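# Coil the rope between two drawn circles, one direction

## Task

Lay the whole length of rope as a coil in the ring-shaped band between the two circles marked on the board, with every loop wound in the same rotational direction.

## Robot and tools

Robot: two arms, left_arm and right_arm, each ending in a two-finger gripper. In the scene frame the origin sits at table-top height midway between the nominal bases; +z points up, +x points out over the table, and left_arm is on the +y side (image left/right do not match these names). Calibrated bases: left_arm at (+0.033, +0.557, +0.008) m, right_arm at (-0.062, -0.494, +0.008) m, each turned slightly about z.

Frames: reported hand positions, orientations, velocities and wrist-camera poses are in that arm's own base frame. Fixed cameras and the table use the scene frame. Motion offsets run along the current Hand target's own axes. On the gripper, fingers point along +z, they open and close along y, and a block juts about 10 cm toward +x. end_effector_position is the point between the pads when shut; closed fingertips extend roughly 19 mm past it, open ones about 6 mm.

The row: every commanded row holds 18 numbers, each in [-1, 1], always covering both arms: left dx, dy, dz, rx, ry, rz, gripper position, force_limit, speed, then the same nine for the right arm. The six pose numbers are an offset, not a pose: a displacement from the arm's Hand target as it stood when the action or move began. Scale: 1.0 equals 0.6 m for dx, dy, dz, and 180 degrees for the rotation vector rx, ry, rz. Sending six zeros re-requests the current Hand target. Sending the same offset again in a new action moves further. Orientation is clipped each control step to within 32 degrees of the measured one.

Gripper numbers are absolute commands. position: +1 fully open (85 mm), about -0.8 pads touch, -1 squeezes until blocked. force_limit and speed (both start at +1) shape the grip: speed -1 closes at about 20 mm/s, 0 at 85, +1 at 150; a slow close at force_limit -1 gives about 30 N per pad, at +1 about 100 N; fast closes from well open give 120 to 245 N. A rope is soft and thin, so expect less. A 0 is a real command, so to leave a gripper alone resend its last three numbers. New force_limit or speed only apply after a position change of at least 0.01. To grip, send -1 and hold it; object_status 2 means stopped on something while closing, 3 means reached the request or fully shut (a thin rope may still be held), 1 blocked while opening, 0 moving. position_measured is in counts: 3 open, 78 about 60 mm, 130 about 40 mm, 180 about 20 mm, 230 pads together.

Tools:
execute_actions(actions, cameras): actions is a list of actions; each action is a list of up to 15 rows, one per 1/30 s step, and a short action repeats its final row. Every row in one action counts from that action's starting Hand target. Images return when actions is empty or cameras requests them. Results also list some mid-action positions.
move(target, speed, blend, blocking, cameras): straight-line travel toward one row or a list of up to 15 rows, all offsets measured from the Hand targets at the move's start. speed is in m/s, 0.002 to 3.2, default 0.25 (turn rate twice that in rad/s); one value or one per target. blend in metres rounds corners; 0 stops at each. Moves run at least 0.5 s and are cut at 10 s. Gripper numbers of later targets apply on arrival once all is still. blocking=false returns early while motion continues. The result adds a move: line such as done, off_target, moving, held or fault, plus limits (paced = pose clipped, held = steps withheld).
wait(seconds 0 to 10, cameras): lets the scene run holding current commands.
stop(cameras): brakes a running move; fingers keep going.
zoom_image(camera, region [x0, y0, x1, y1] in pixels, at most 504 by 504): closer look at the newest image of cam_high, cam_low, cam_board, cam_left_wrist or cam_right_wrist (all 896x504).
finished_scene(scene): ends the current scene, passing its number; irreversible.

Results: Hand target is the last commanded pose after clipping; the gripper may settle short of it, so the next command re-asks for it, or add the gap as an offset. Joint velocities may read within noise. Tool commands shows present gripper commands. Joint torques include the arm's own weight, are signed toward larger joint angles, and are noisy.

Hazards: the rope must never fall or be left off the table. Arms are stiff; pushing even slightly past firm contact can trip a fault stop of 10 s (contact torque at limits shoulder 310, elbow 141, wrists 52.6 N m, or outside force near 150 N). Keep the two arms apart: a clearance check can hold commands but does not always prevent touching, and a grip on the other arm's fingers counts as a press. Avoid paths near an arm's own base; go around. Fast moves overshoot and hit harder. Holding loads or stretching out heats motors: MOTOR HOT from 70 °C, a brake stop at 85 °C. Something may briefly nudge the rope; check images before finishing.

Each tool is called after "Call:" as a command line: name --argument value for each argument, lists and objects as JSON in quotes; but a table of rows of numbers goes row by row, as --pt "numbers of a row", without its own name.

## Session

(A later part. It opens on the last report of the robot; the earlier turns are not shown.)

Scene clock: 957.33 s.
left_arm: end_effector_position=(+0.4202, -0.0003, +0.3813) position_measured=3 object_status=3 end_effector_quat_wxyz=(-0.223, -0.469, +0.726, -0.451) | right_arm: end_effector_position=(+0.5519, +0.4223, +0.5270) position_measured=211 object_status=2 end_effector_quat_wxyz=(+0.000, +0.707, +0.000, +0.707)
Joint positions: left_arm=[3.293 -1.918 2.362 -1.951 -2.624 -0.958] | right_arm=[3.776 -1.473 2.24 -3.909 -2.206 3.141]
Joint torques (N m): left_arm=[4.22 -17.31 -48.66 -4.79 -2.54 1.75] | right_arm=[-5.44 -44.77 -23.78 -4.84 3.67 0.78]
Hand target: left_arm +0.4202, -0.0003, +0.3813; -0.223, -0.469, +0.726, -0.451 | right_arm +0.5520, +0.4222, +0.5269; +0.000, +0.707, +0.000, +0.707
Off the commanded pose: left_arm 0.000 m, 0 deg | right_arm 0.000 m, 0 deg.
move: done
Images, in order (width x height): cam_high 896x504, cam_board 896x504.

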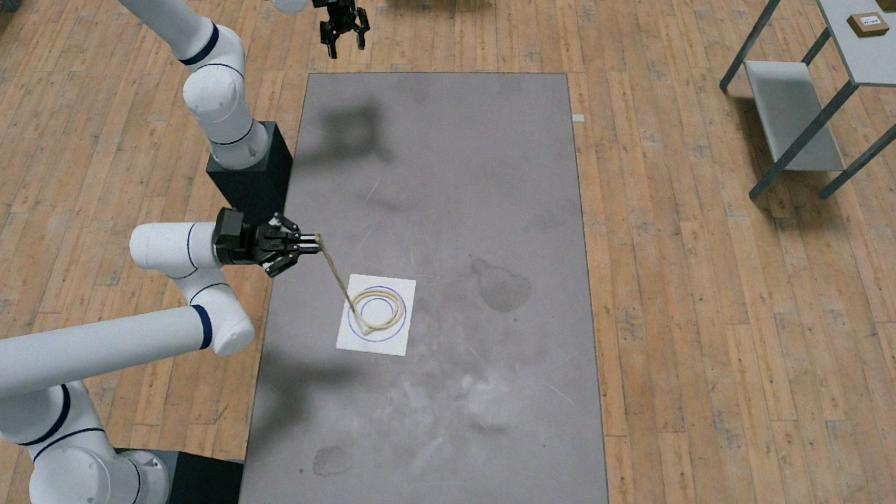

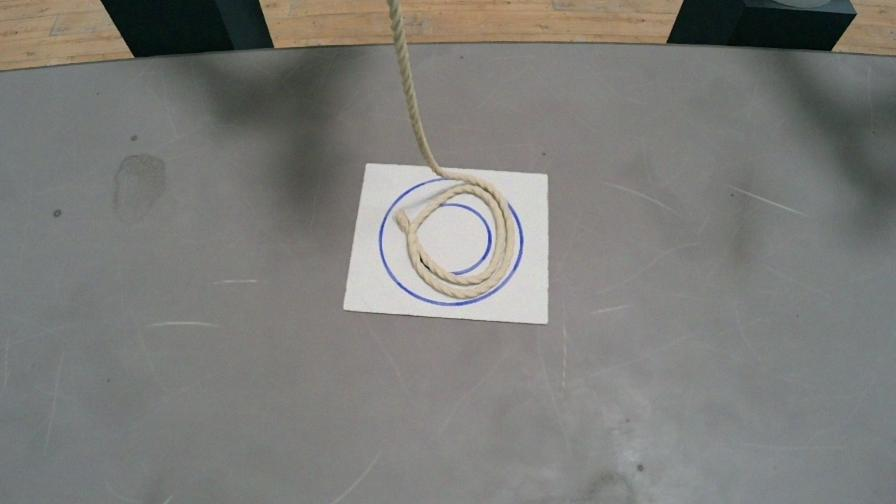

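Call:
move --pt "0 0 0 0 0 0 1 1 1 -0.0217 0.0072 -0.0008 0 0 0 -1 -1 -1" --pt "0 0 0 0 0 0 1 1 1 -0.05 0.0368 0.0262 0 0 0 -1 -1 -1" --pt "0 0 0 0 0 0 1 1 1 -0.0883 0.0483 0.065 0 0 0 -1 -1 -1" --pt "0 0 0 0 0 0 1 1 1 -0.1317 0.0443 0.1055 0 0 0 -1 -1 -1" --speed 0.045 --blend '[0.005,0.01,0.01,0]' --cameras '["cam_board", "cam_high"]'

Call:
zoom_image --camera "cam_board" --region '[350, 155, 550, 325]'

Call:
zoom_image --camera "cam_high" --region '[280, 200, 430, 340]'

Scene clock: 990.23 s.
left_arm: end_effector_position=(+0.4202, -0.0003, +0.3813) position_measured=3 object_status=3 end_effector_quat_wxyz=(-0.223, -0.469, +0.726, -0.451) | right_arm: end_effector_position=(+0.6152, +0.3956, +0.4480) position_measured=211 object_status=2 end_effector_quat_wxyz=(+0.000, +0.707, +0.000, +0.707)
Joint positions: left_arm=[3.293 -1.918 2.362 -1.951 -2.624 -0.958] | right_arm=[3.658 -1.324 2.26 -4.077 -2.087 3.141]
Joint torques (N m): left_arm=[4.88 -17.88 -49.15 -5.15 -2.39 1.74] | right_arm=[-5.1 -59.04 -37.84 -4.77 3.46 1.28]
Hand target: left_arm +0.4202, -0.0003, +0.3813; -0.223, -0.469, +0.726, -0.451 | right_arm +0.6153, +0.3956, +0.4480; +0.000, +0.707, +0.000, +0.707
Off the commanded pose: left_arm 0.000 m, 0 deg | right_arm 0.000 m, 0 deg.
move: done
Images, in order (width x height): cam_high 896x504, cam_board 896x504.

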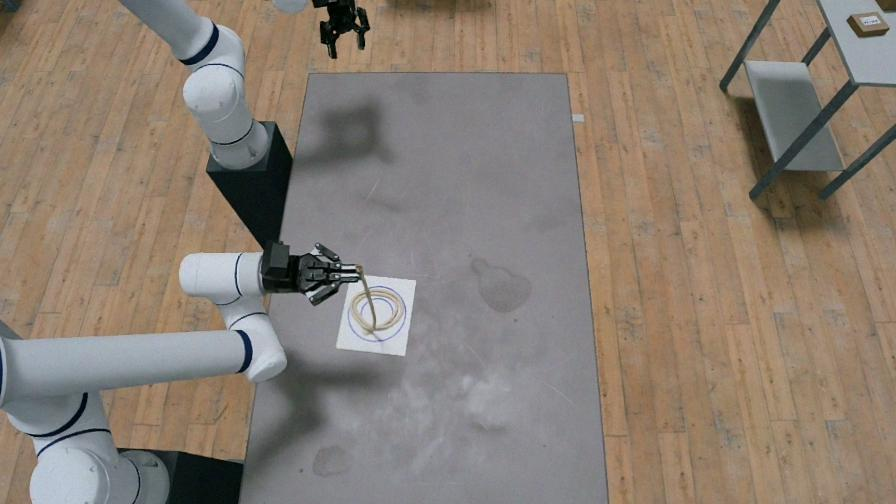

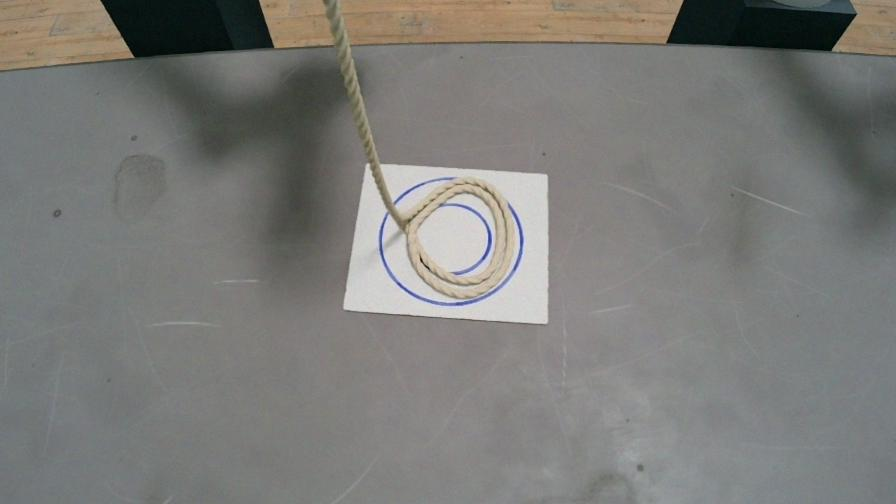

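Scaled by 2.520.

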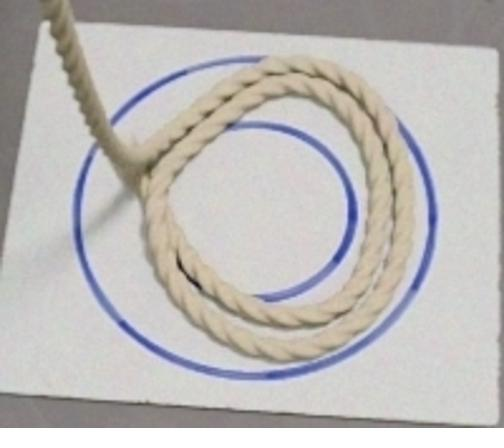

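Scaled by 3.360.

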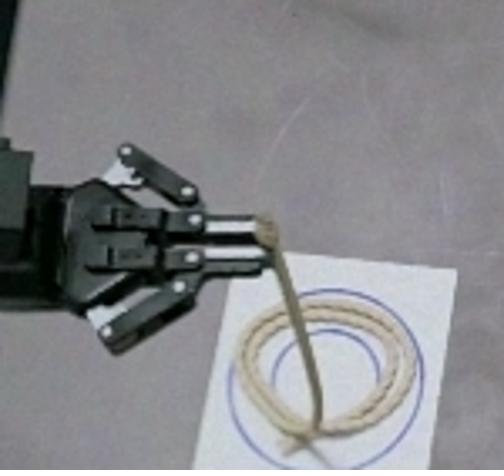

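Call:
move --pt "0 0 0 0 0 0 1 1 1 -0.04 -0.02 0.0447 0 0 0 -1 -1 -1" --pt "0 0 0 0 0 0 1 1 1 -0.0833 -0.051 0.078 0 0 0 -1 -1 -1" --pt "0 0 0 0 0 0 1 1 1 -0.1283 -0.092 0.099 0 0 0 -1 -1 -1" --pt "0 0 0 0 0 0 1 1 1 -0.175 -0.1383 0.1063 0 0 0 -1 -1 -1" --speed 0.05 --blend '[0.01,0.01,0.01,0]' --cameras '["cam_board", "cam_high"]'

Call:
zoom_image --camera "cam_board" --region '[350, 155, 550, 325]'

Call:
zoom_image --camera "cam_high" --region '[290, 200, 440, 340]'

Scene clock: 1039.63 s.
left_arm: end_effector_position=(+0.4202, -0.0003, +0.3813) position_measured=3 object_status=3 end_effector_quat_wxyz=(-0.223, -0.469, +0.726, -0.451) | right_arm: end_effector_position=(+0.6792, +0.4784, +0.3430) position_measured=211 object_status=2 end_effector_quat_wxyz=(+0.000, +0.707, +0.000, +0.707)
Joint positions: left_arm=[3.293 -1.918 2.362 -1.951 -2.624 -0.958] | right_arm=[3.726 -1.032 2.083 -4.194 -2.156 3.141]
Joint torques (N m): left_arm=[5.85 -18.49 -48.43 -5.17 -2.48 1.7] | right_arm=[10.82 -88.76 -33.81 -5.21 -1.88 -0.45]
Hand target: left_arm +0.4202, -0.0003, +0.3813; -0.223, -0.469, +0.726, -0.451 | right_arm +0.6792, +0.4785, +0.3430; +0.000, +0.707, +0.000, +0.707
Off the commanded pose: left_arm 0.000 m, 0 deg | right_arm 0.000 m, 0 deg.
move: done
Images, in order (width x height): cam_high 896x504, cam_board 896x504.

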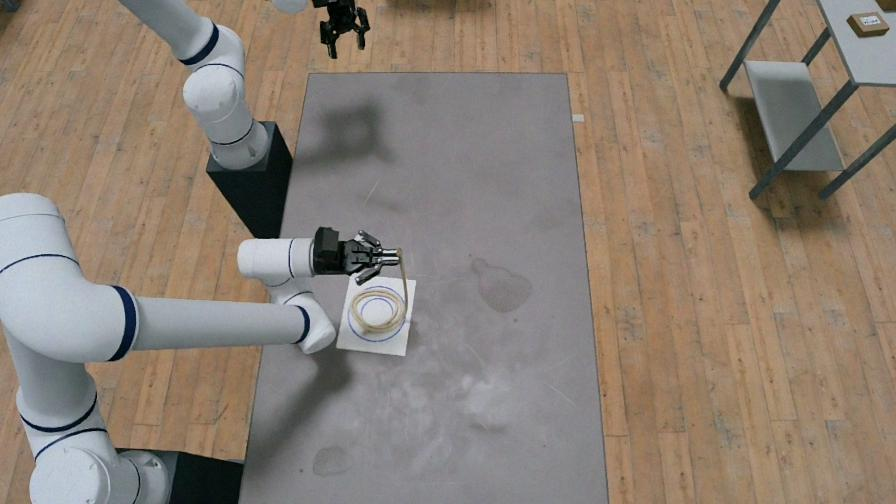

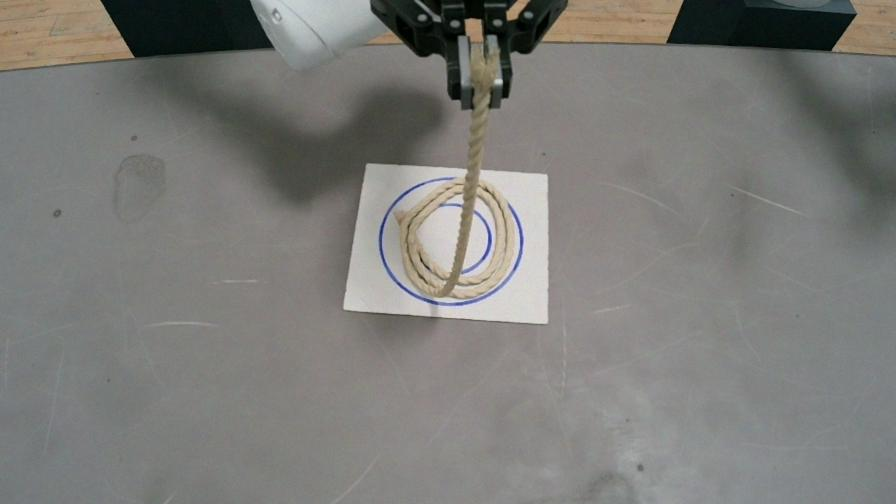

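Scaled by 2.520.

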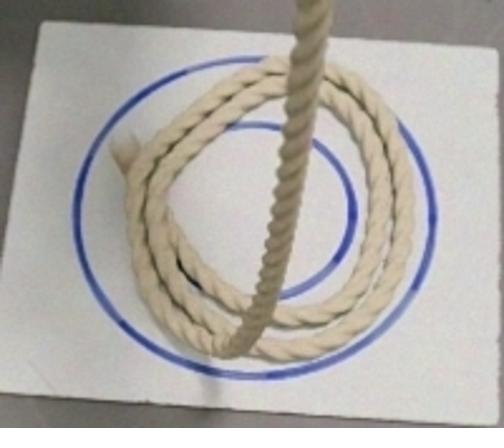

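Scaled by 3.360.

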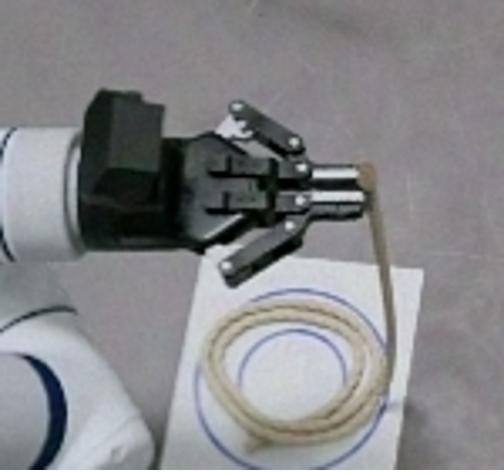

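Call:
move --pt "0 0 0 0 0 0 1 1 1 -0.0433 -0.0503 -0.0162 0 0 0 -1 -1 -1" --pt "0 0 0 0 0 0 1 1 1 -0.0883 -0.0885 -0.0448 0 0 0 -1 -1 -1" --pt "0 0 0 0 0 0 1 1 1 -0.1333 -0.1142 -0.0845 0 0 0 -1 -1 -1" --pt "0 0 0 0 0 0 1 1 1 -0.1783 -0.1247 -0.1298 0 0 0 -1 -1 -1" --speed 0.05 --blend '[0.01,0.01,0.01,0]' --cameras '["cam_board", "cam_high"]'

Call:
zoom_image --camera "cam_board" --region '[350, 155, 550, 325]'

Call:
zoom_image --camera "cam_high" --region '[280, 200, 430, 340]'

Scene clock: 1068.60 s.
left_arm: end_effector_position=(+0.4202, -0.0003, +0.3813) position_measured=3 object_status=3 end_effector_quat_wxyz=(-0.223, -0.469, +0.726, -0.451) | right_arm: end_effector_position=(+0.6015, +0.5533, +0.2360) position_measured=211 object_status=2 end_effector_quat_wxyz=(+0.000, +0.707, +0.000, +0.707)
Joint positions: left_arm=[3.293 -1.918 2.362 -1.951 -2.624 -0.958] | right_arm=[3.903 -0.839 2.042 -4.345 -2.332 3.141]
Joint torques (N m): left_arm=[5.39 -18.2 -48.31 -5.07 -2.64 1.57] | right_arm=[6.85 -102.16 -6.49 -4.47 -2.1 -0.72]
Hand target: left_arm +0.4202, -0.0003, +0.3813; -0.223, -0.469, +0.726, -0.451 | right_arm +0.6014, +0.5533, +0.2359; +0.000, +0.707, +0.000, +0.707
Off the commanded pose: left_arm 0.000 m, 0 deg | right_arm 0.000 m, 0 deg.
move: done
Images, in order (width x height): cam_high 896x504, cam_board 896x504.

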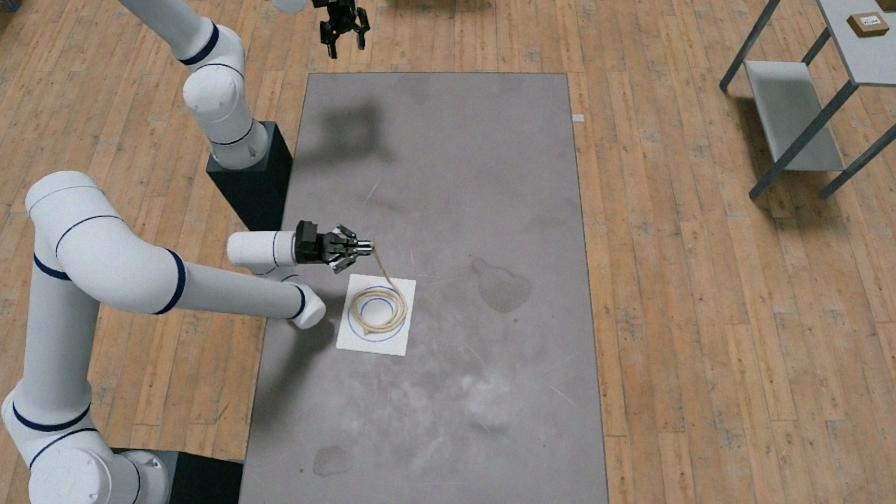

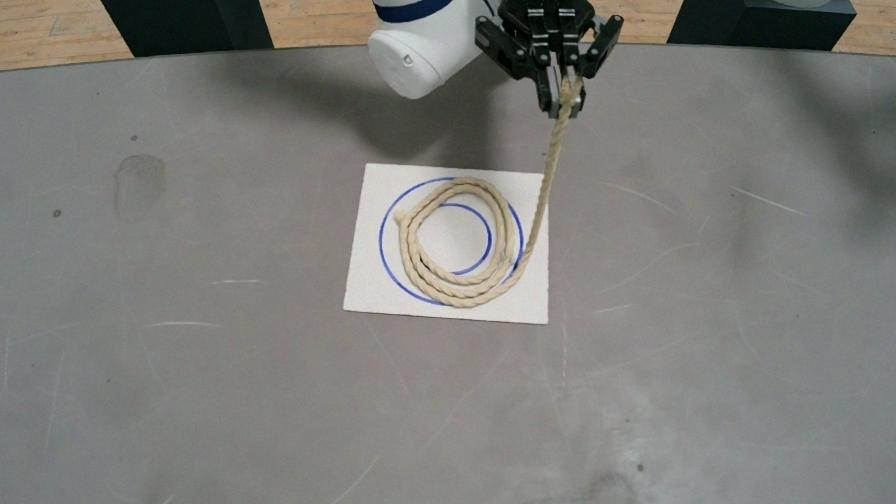

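Scaled by 2.520.

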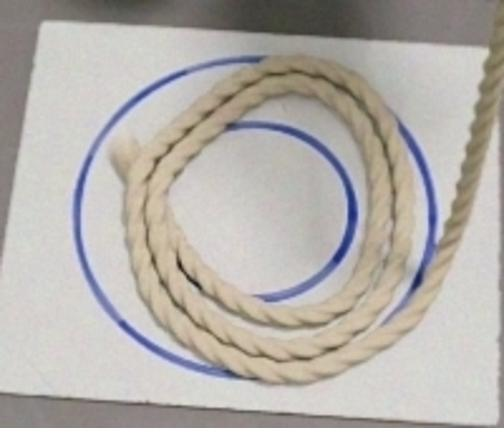

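Scaled by 3.360.

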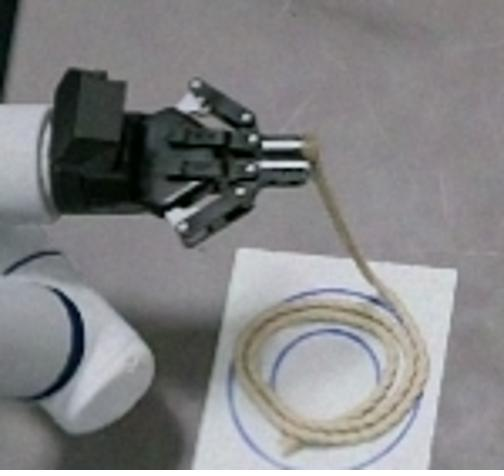

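Call:
move --pt "0 0 0 0 0 0 1 1 1 -0.0133 0.0147 -0.0445 0 -0.0333 0 -1 -1 -1" --pt "0 0 0 0 0 0 1 1 1 -0.04 0.0323 -0.0845 0 -0.0778 0 -1 -1 -1" --pt "0 0 0 0 0 0 1 1 1 -0.0733 0.0585 -0.1198 0 -0.1222 0 -1 -1 -1" --pt "0 0 0 0 0 0 1 1 1 -0.1133 0.0973 -0.149 0 -0.1778 0 -1 -1 -1" --speed 0.08 --blend '[0.01,0.01,0.01,0]' --cameras '["cam_board", "cam_high"]'

Call:
zoom_image --camera "cam_board" --region '[350, 155, 550, 325]'

Call:
zoom_image --camera "cam_high" --region '[270, 220, 420, 360]'

Scene clock: 1153.67 s.
left_arm: end_effector_position=(+0.4202, -0.0003, +0.3813) position_measured=3 object_status=3 end_effector_quat_wxyz=(-0.223, -0.469, +0.726, -0.451) | right_arm: end_effector_position=(+0.5120, +0.4950, +0.1679) position_measured=211 object_status=2 end_effector_quat_wxyz=(+0.000, +0.874, +0.000, +0.485)
Joint positions: left_arm=[3.293 -1.918 2.362 -1.951 -2.624 -0.958] | right_arm=[3.885 -1.152 2.342 -3.628 -2.183 3.595]
Joint torques (N m): left_arm=[6.56 -19.06 -48.48 -5.37 -2.53 1.57] | right_arm=[-6.04 -120.94 -9.81 -2.32 2.79 3.8]
Hand target: left_arm +0.4202, -0.0003, +0.3813; -0.223, -0.469, +0.726, -0.451 | right_arm +0.5120, +0.4950, +0.1679; +0.000, +0.875, +0.000, +0.485
Off the commanded pose: left_arm 0.000 m, 0 deg | right_arm 0.000 m, 0 deg.
move: done
Images, in order (width x height): cam_high 896x504, cam_board 896x504.

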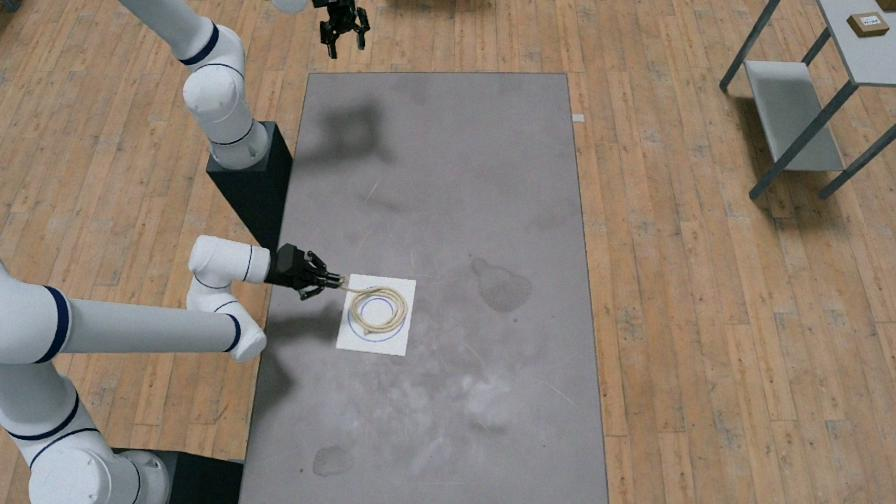

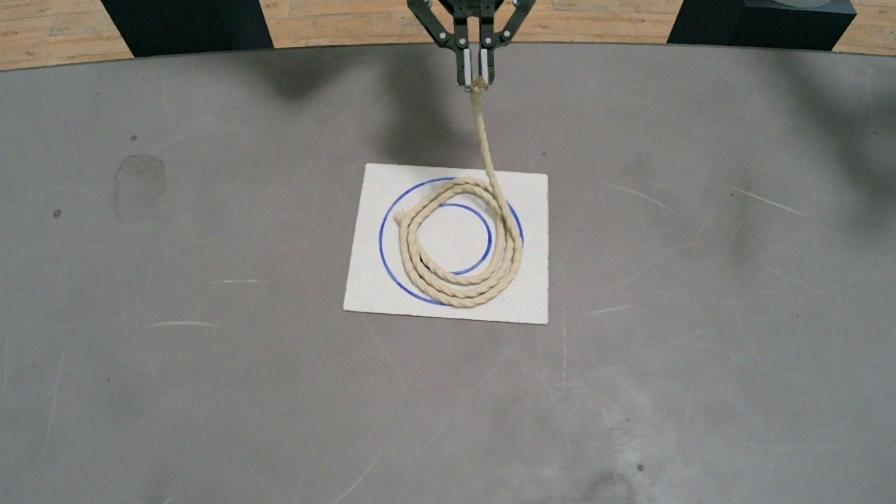

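Scaled by 2.520.

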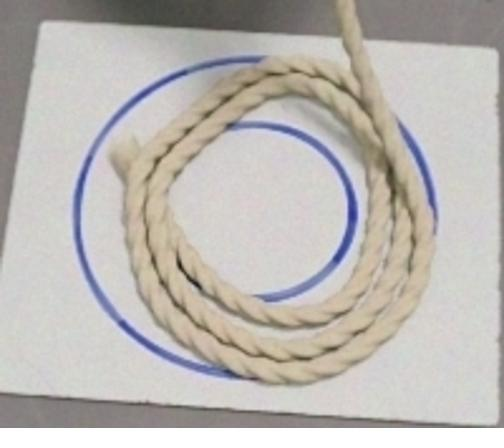

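Scaled by 3.360.

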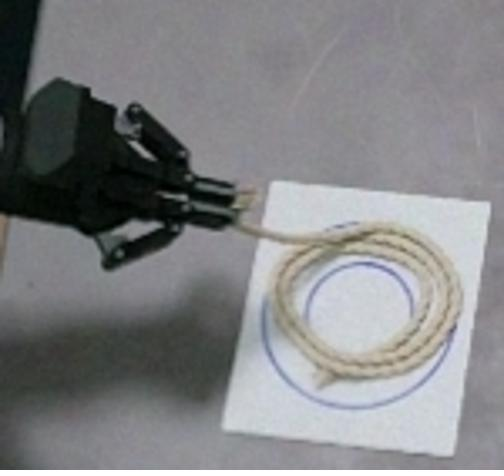

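Call:
move --pt "0 0 0 0 0 0 1 1 1 0.027 -0.0678 0.0432 0 0 0 -1 -1 -1" --pt "0 0 0 0 0 0 1 1 1 -0.0219 -0.0335 0.0341 0 -0.0444 0 -1 -1 -1" --pt "0 0 0 0 0 0 1 1 1 -0.0666 0.012 0.0381 0 -0.0944 0 -1 -1 -1" --speed '[0.06,0.08,0.08]' --blend '[0,0.01,0]' --cameras '["cam_board", "cam_high"]'

Call:
zoom_image --camera "cam_board" --region '[350, 125, 550, 325]'

Call:
zoom_image --camera "cam_high" --region '[270, 220, 420, 360]'

Scene clock: 1184.00 s.
left_arm: end_effector_position=(+0.4202, -0.0003, +0.3813) position_measured=3 object_status=3 end_effector_quat_wxyz=(-0.223, -0.469, +0.726, -0.451) | right_arm: end_effector_position=(+0.5102, +0.4878, +0.1219) position_measured=211 object_status=2 end_effector_quat_wxyz=(+0.000, +0.937, +0.000, +0.351)
Joint positions: left_arm=[3.293 -1.918 2.362 -1.951 -2.624 -0.958] | right_arm=[3.814 -1.234 2.333 -3.267 -1.993 3.683]
Joint torques (N m): left_arm=[5.66 -19.55 -47.98 -5.46 -2.51 1.51] | right_arm=[-7.05 -116.04 -13.74 -2.96 2.59 3.87]
Hand target: left_arm +0.4202, -0.0003, +0.3813; -0.223, -0.469, +0.726, -0.451 | right_arm +0.5102, +0.4878, +0.1219; +0.000, +0.937, +0.000, +0.350
Off the commanded pose: left_arm 0.000 m, 0 deg | right_arm 0.000 m, 0 deg.
move: done
Images, in order (width x height): cam_high 896x504, cam_board 896x504.

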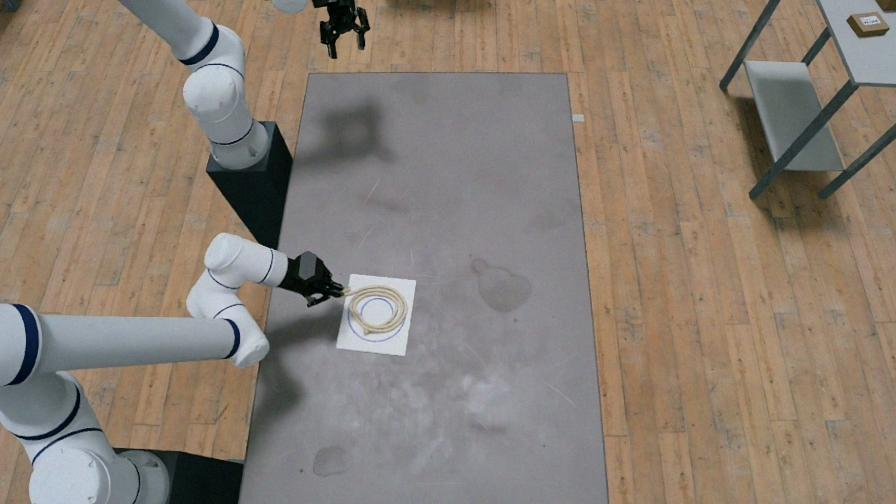

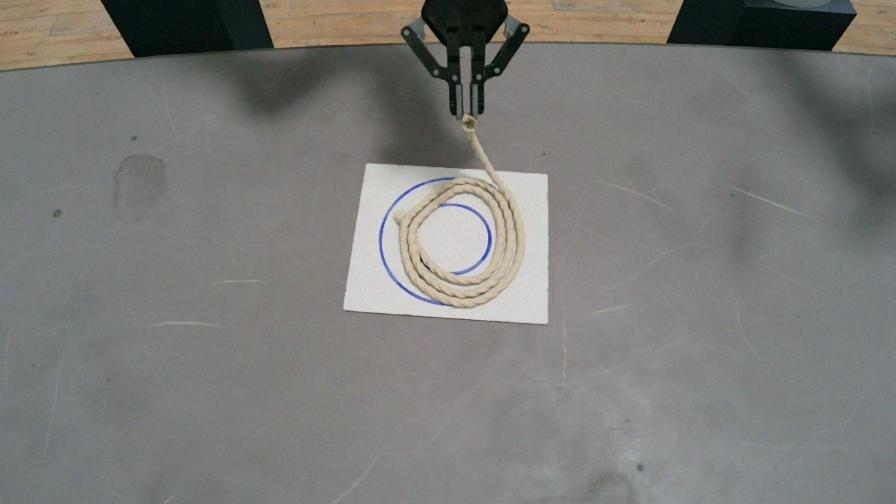

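Scaled by 2.520.

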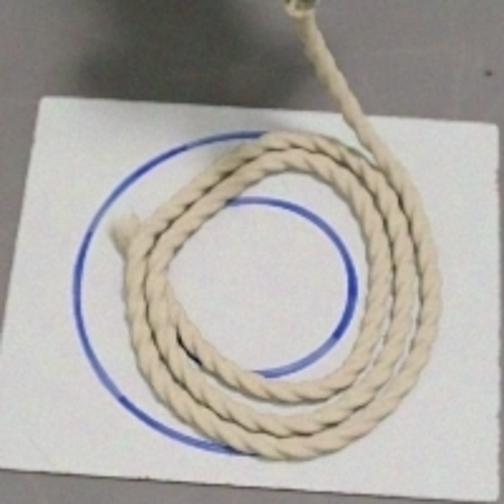

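Scaled by 3.360.

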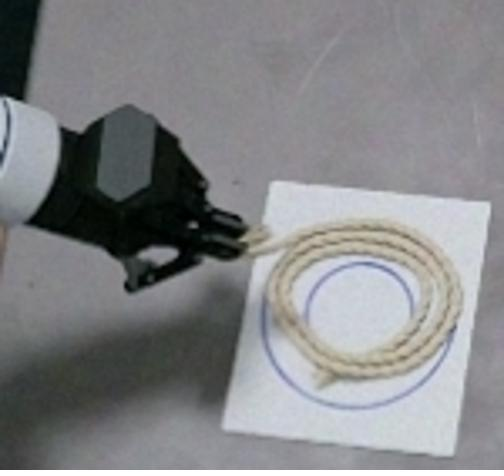

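Call:
move --pt "0 0 0 0 0 0 1 1 1 -0.0292 0.0433 0.032 -0.0323 -0.0609 0.0453 -1 -1 -1" --pt "0 0 0 0 0 0 1 1 1 -0.0468 0.088 0.0742 -0.0551 -0.1265 0.0974 -1 -1 -1" --pt "0 0 0 0 0 0 1 1 1 -0.0562 0.1223 0.1212 -0.0701 -0.1791 0.1537 -1 -1 -1" --speed 0.08 --blend '[0.01,0.01,0]' --cameras '["cam_board", "cam_high"]'

Call:
zoom_image --camera "cam_board" --region '[350, 125, 550, 325]'

Scene clock: 1254.03 s.
left_arm: end_effector_position=(+0.4202, -0.0003, +0.3813) position_measured=3 object_status=3 end_effector_quat_wxyz=(-0.223, -0.469, +0.726, -0.451) | right_arm: end_effector_position=(+0.5325, +0.4144, +0.0450) position_measured=211 object_status=2 end_effector_quat_wxyz=(+0.018, +0.964, -0.258, +0.068)
Joint positions: left_arm=[3.293 -1.918 2.362 -1.951 -2.624 -0.958] | right_arm=[3.586 -1.255 2.213 -2.609 -1.686 4.105]
Joint torques (N m): left_arm=[4.79 -18.85 -47.67 -5.57 -2.52 1.61] | right_arm=[-5.53 -69.53 -38.3 -1.93 2.94 3.61]
Hand target: left_arm +0.4202, -0.0003, +0.3813; -0.223, -0.469, +0.726, -0.451 | right_arm +0.5325, +0.4143, +0.0449; +0.018, +0.964, -0.258, +0.068
Off the commanded pose: left_arm 0.000 m, 0 deg | right_arm 0.000 m, 0 deg.
move: done
Images, in order (width x height): cam_high 896x504, cam_board 896x504.

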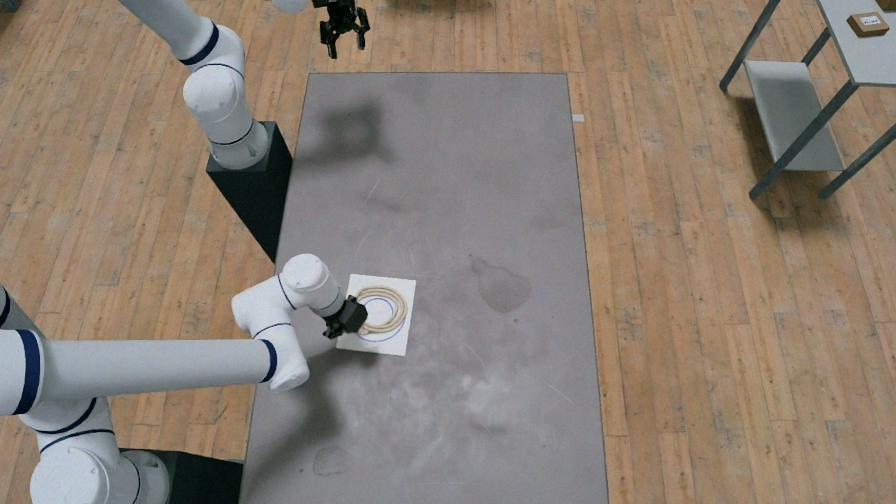

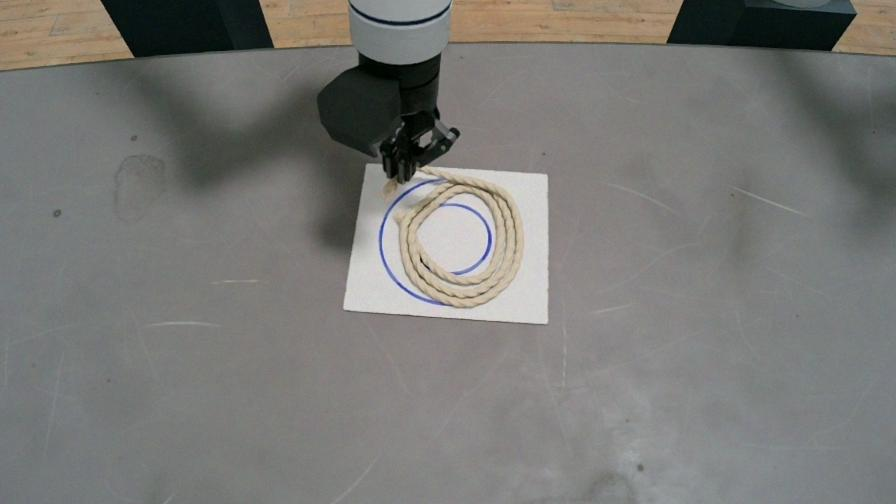

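Scaled by 2.520.

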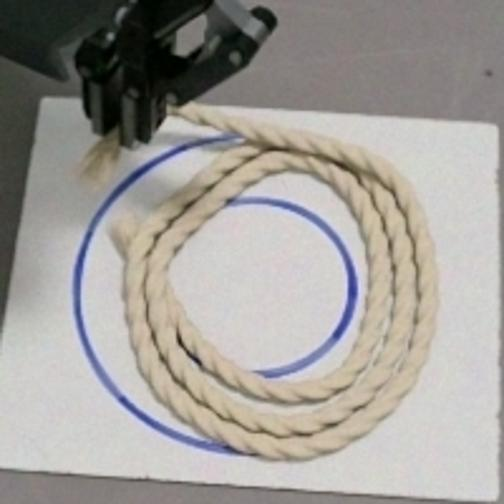

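Call:
move --pt "0 0 0 0 0 0 1 1 1 0.0226 0.0044 0.0501 -0.0031 -0.0444 0.0444 -1 -1 -1" --pt "0 0 0 0 0 0 1 1 1 0.0226 0.0044 0.0501 -0.0031 -0.0444 0.0444 -0.3 -1 -0.5" --pt "0 0 0 0 0 0 1 1 1 0.0334 0.0044 -0.0273 -0.0031 -0.0444 0.0444 -0.3 -1 -0.5" --pt "0 0 0 0 0 0 1 1 1 0.0534 0.0044 -0.1693 -0.0031 -0.0444 0.0444 -0.3 -1 -0.5" --speed '[0.06,0.05,0.08,0.2]' --blend '[0,0,0.01,0]' --cameras '["cam_board", "cam_right_wrist"]'

Call:
zoom_image --camera "cam_board" --region '[350, 155, 550, 325]'

Scene clock: 1280.90 s.
left_arm: end_effector_position=(+0.4202, -0.0003, +0.3813) position_measured=3 object_status=3 end_effector_quat_wxyz=(-0.223, -0.469, +0.726, -0.451) | right_arm: end_effector_position=(+0.5463, +0.4033, +0.1499) position_measured=167 object_status=3 end_effector_quat_wxyz=(+0.000, +0.945, -0.326, +0.000)
Joint positions: left_arm=[3.293 -1.918 2.362 -1.951 -2.624 -0.958] | right_arm=[3.513 -1.401 2.11 -2.28 -1.571 4.177]
Joint torques (N m): left_arm=[5.57 -19.73 -47.26 -5.77 -2.54 1.43] | right_arm=[-4.45 -113.74 -47.11 -1.86 2.97 -0.82]
Hand target: left_arm +0.4202, -0.0003, +0.3813; -0.223, -0.469, +0.726, -0.451 | right_arm +0.5463, +0.4033, +0.1500; +0.000, +0.945, -0.326, +0.000
Off the commanded pose: left_arm 0.000 m, 0 deg | right_arm 0.000 m, 0 deg.
move: done
camera_calibration:
cam_right_wrist: T_world_to_cam=[[-0.620036, -0.784416, -0.015736, 0.670696], [-0.745321, 0.582632, 0.324095, 0.143245], [-0.245057, 0.212679, -0.945894, 0.315358], [0, 0, 0, 1]] pos_world=[0.599899, 0.375576, 0.262424]
Images, in order (width x height): cam_board 896x504, cam_right_wrist 896x504.

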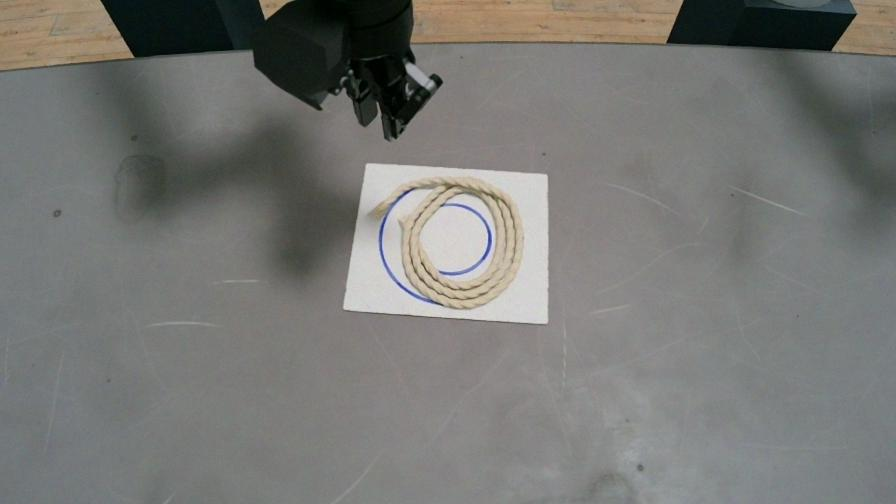

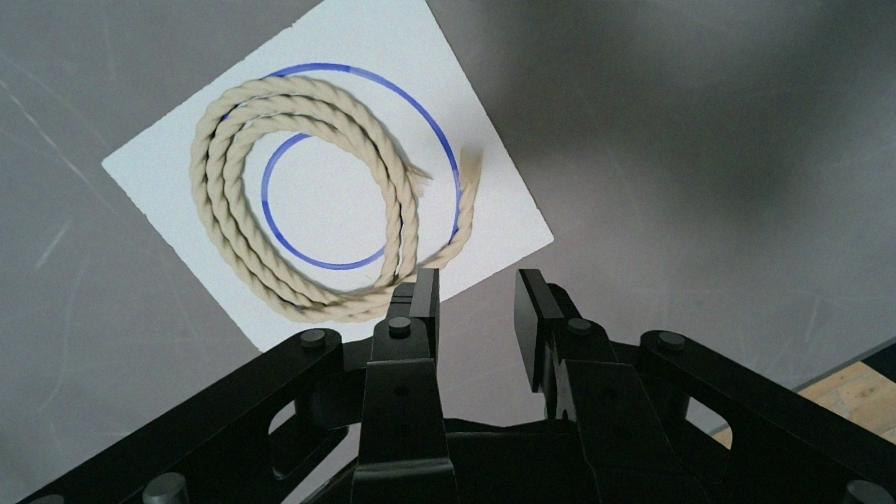

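Scaled by 2.520.

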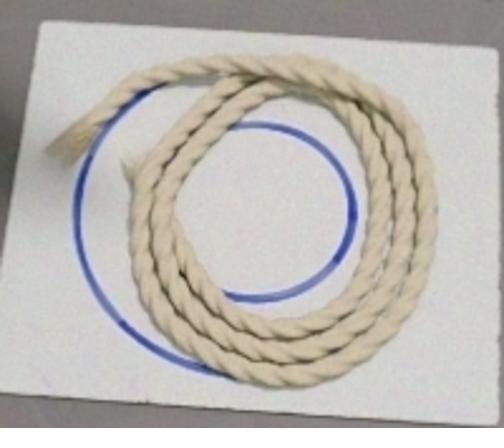

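Call:
move --target '[0,0,0,0,0,0,1,1,1,0.066,-0.1399,-0.1917,0,0,0,1,-1,0.5]' --speed 0.3 --cameras '["cam_board", "cam_right_wrist"]'

Call:
zoom_image --camera "cam_right_wrist" --region '[350, 90, 590, 330]'

Call:
zoom_image --camera "cam_board" --region '[350, 155, 550, 325]'

Scene clock: 1302.43 s.
left_arm: end_effector_position=(+0.4202, -0.0003, +0.3813) position_measured=3 object_status=3 end_effector_quat_wxyz=(-0.223, -0.469, +0.726, -0.451) | right_arm: end_effector_position=(+0.6291, +0.4450, +0.2650) position_measured=3 object_status=3 end_effector_quat_wxyz=(+0.000, +0.945, -0.326, +0.000)
Joint positions: left_arm=[3.293 -1.918 2.362 -1.951 -2.624 -0.958] | right_arm=[3.525 -1.374 1.834 -2.031 -1.571 4.189]
Joint torques (N m): left_arm=[5.61 -19.14 -47.32 -5.53 -2.45 1.69] | right_arm=[11.02 -80.33 -50.85 -2.19 -2.27 3.91]
Hand target: left_arm +0.4202, -0.0003, +0.3813; -0.223, -0.469, +0.726, -0.451 | right_arm +0.6292, +0.4451, +0.2650; +0.000, +0.945, -0.326, +0.000
Off the commanded pose: left_arm 0.000 m, 0 deg | right_arm 0.000 m, 0 deg.
move: done
camera_calibration:
cam_right_wrist: T_world_to_cam=[[-0.619976, -0.784462, -0.0157621, 0.756545], [-0.74537, 0.582569, 0.324094, 0.143418], [-0.245057, 0.212679, -0.945893, 0.435652], [0, 0, 0, 1]] pos_world=[0.682699, 0.417276, 0.377524]
Images, in order (width x height): cam_board 896x504, cam_right_wrist 896x504.

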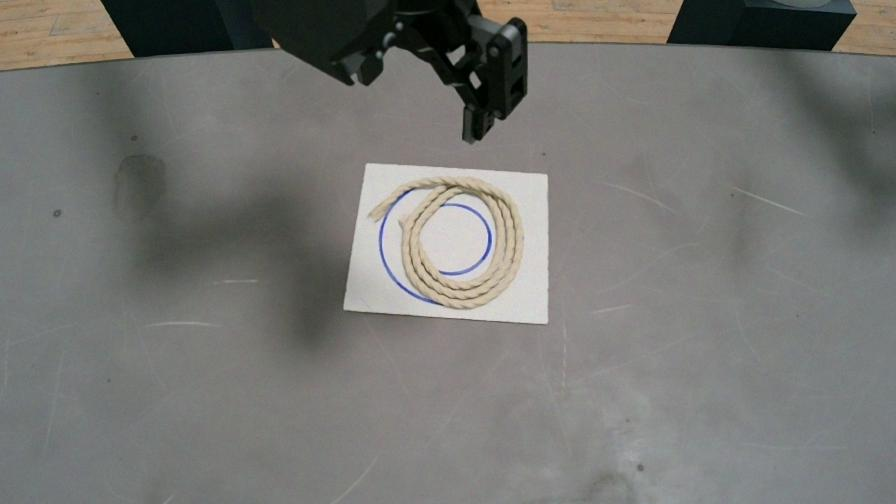

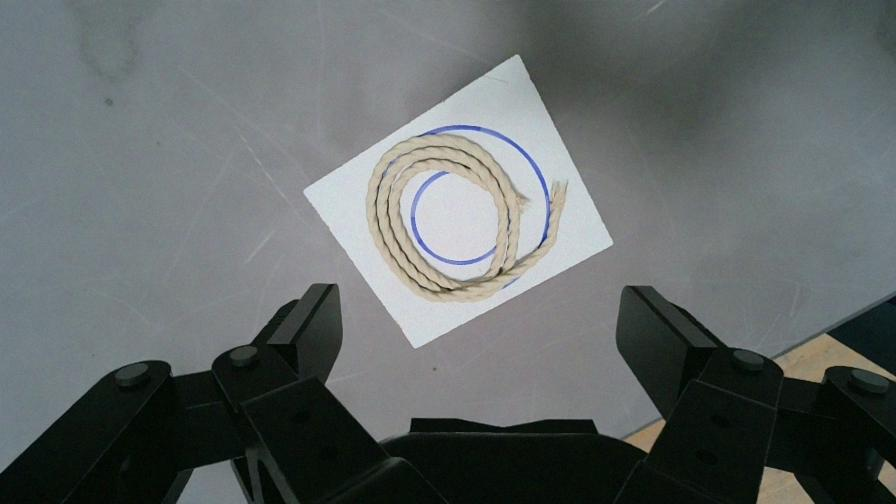

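Scaled by 2.100.

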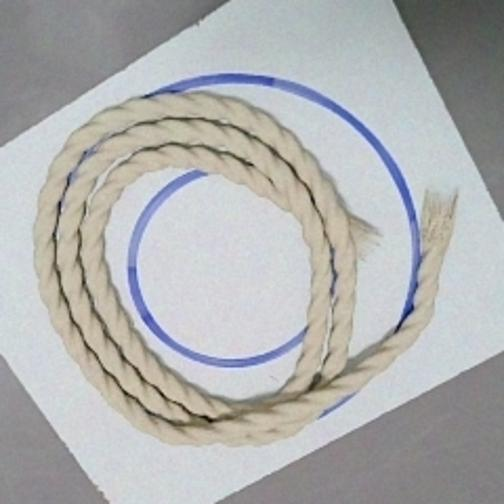

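Scaled by 2.520.

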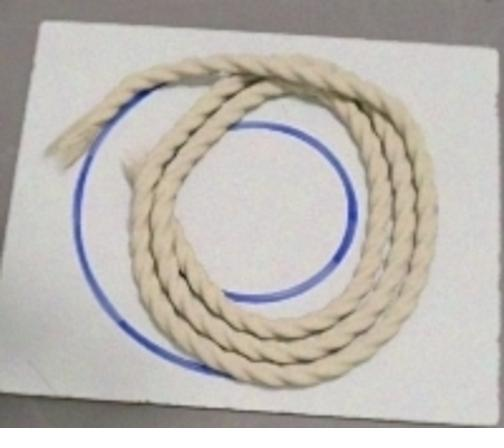

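Call:
move --pt "0 0 0 0 0 0 1 1 1 -0.0807 -0.113 0.3783 0 0 -0.0444 1 -1 0.5" --pt "0 0 0 0 0 0 1 1 1 -0.0807 -0.113 0.4383 0 0 -0.0444 1 -1 0.5" --pt "0 0 0 0 0 0 1 1 1 -0.0726 -0.056 0.4383 0 0 -0.0444 1 -1 0.5" --pt "0 0 0 0 0 0 1 1 1 -0.0734 -0.0617 0.4383 0 0 -0.0444 1 -1 0.5" --pt "0 0 0 0 0 0 1 1 1 -0.0734 -0.0617 0.3783 0 0 -0.0444 1 -1 0.5" --pt "0 0 0 0 0 0 1 1 1 -0.1346 -0.09 0.3783 0 0 -0.2111 1 -1 0.5" --pt "0 0 0 0 0 0 1 1 1 -0.1346 -0.09 0.4383 0 0 -0.2111 1 -1 0.5" --pt "0 0 0 0 0 0 1 1 1 -0.0972 -0.0421 0.4383 0 0 -0.2111 1 -1 0.5" --pt "0 0 0 0 0 0 1 1 1 -0.1008 -0.0467 0.4383 0 0 -0.2111 1 -1 0.5" --pt "0 0 0 0 0 0 1 1 1 -0.1008 -0.0467 0.3783 0 0 -0.2111 1 -1 0.5" --speed '[0.35,0.1,0.05,0.05,0.2,0.25,0.1,0.05,0.05,0.2]' --blend '[0.005,0,0,0,0.015,0.01,0,0,0,0]' --cameras '["cam_board"]'

Scene clock: 1357.80 s.
left_arm: end_effector_position=(+0.4202, -0.0003, +0.3813) position_measured=3 object_status=3 end_effector_quat_wxyz=(-0.223, -0.469, +0.726, -0.451) | right_arm: end_effector_position=(+0.5989, +0.5043, +0.0379) position_measured=3 object_status=3 end_effector_quat_wxyz=(+0.000, +1.000, +0.000, +0.000)
Joint positions: left_arm=[3.293 -1.918 2.362 -1.951 -2.624 -0.958] | right_arm=[3.613 -1.118 1.971 -2.425 -1.571 3.613]
Joint torques (N m): left_arm=[5.4 -21.03 -47.13 -5.82 -2.69 1.5] | right_arm=[-1.85 -143.89 -42.24 -1.88 3.22 2.19]
Hand target: left_arm +0.4202, -0.0003, +0.3813; -0.223, -0.469, +0.726, -0.451 | right_arm +0.5989, +0.5043, +0.0380; +0.000, +1.000, +0.000, +0.000
Off the commanded pose: left_arm 0.000 m, 0 deg | right_arm 0.000 m, 0 deg.
move: done
Images, in order (width x height): cam_board 896x504.

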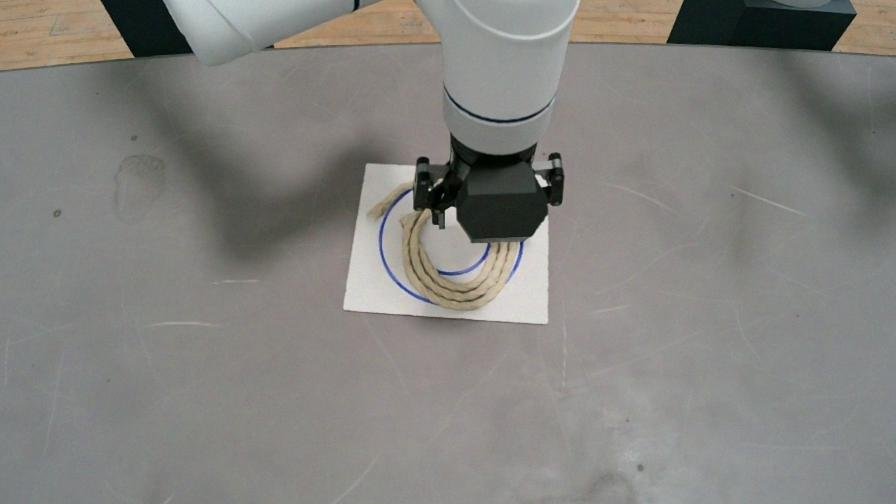

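Call:
move --pt "0 0 0 0 0 0 1 1 1 -0.0567 -0.0398 0 0 0 -0.1667 1 -1 0.5" --pt "0 0 0 0 0 0 1 1 1 -0.0567 -0.0398 0.06 0 0 -0.1667 1 -1 0.5" --pt "0 0 0 0 0 0 1 1 1 -0.0279 0.01 0.06 0 0 -0.1667 1 -1 0.5" --pt "0 0 0 0 0 0 1 1 1 -0.0308 0.005 0.06 0 0 -0.1667 1 -1 0.5" --pt "0 0 0 0 0 0 1 1 1 -0.0308 0.005 0 0 0 -0.1667 1 -1 0.5" --pt "0 0 0 0 0 0 1 1 1 0.0538 0.1514 0 0 0 -0.1667 1 -1 0.5" --pt "0 0 0 0 0 0 1 1 1 0.0538 0.1514 0.0417 0 0 -0.1667 -0.2 -1 -0.4" --pt "0 0 0 0 0 0 1 1 1 0.0538 0.1514 0.0417 0 0 -0.1667 0.8 -1 0.5" --speed '[0.25,0.1,0.05,0.05,0.2,0.25,0.1,0.1]' --blend '[0.005,0,0,0,0.015,0.005,0,0]' --cameras '["cam_board"]'

Scene clock: 1387.00 s.
left_arm: end_effector_position=(+0.4202, -0.0003, +0.3813) position_measured=3 object_status=3 end_effector_quat_wxyz=(-0.223, -0.469, +0.726, -0.451) | right_arm: end_effector_position=(+0.6312, +0.4135, +0.0131) position_measured=28 object_status=0 end_effector_quat_wxyz=(+0.000, +0.966, +0.259, +0.000)
Joint positions: left_arm=[3.293 -1.918 2.362 -1.951 -2.624 -0.958] | right_arm=[3.484 -1.116 2.038 -2.493 -1.571 2.961]
Joint torques (N m): left_arm=[4.31 -21.77 -46.63 -6.07 -2.55 1.4] | right_arm=[-6.87 -90.26 -19.78 -7.23 3.18 -2.48]
Hand target: left_arm +0.4202, -0.0003, +0.3813; -0.223, -0.469, +0.726, -0.451 | right_arm +0.6312, +0.4135, +0.0131; +0.000, +0.966, +0.259, +0.000
Off the commanded pose: left_arm 0.000 m, 0 deg | right_arm 0.000 m, 0 deg.
move: done
Images, in order (width x height): cam_board 896x504.

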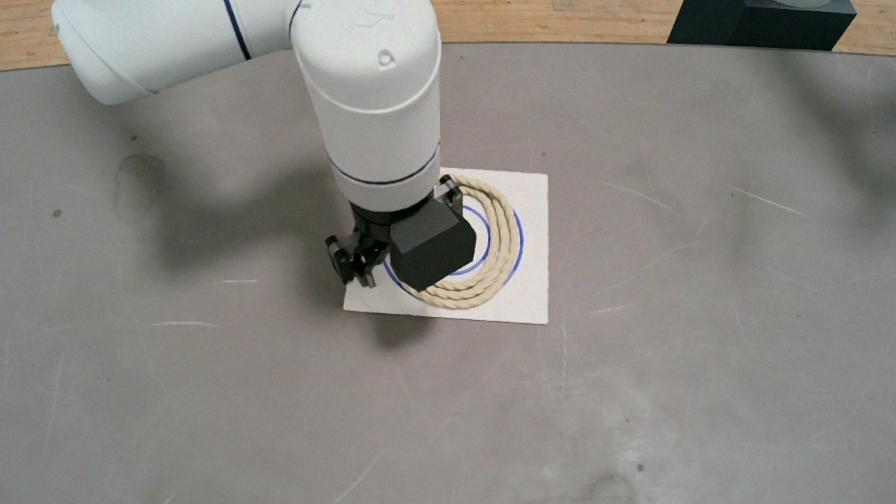

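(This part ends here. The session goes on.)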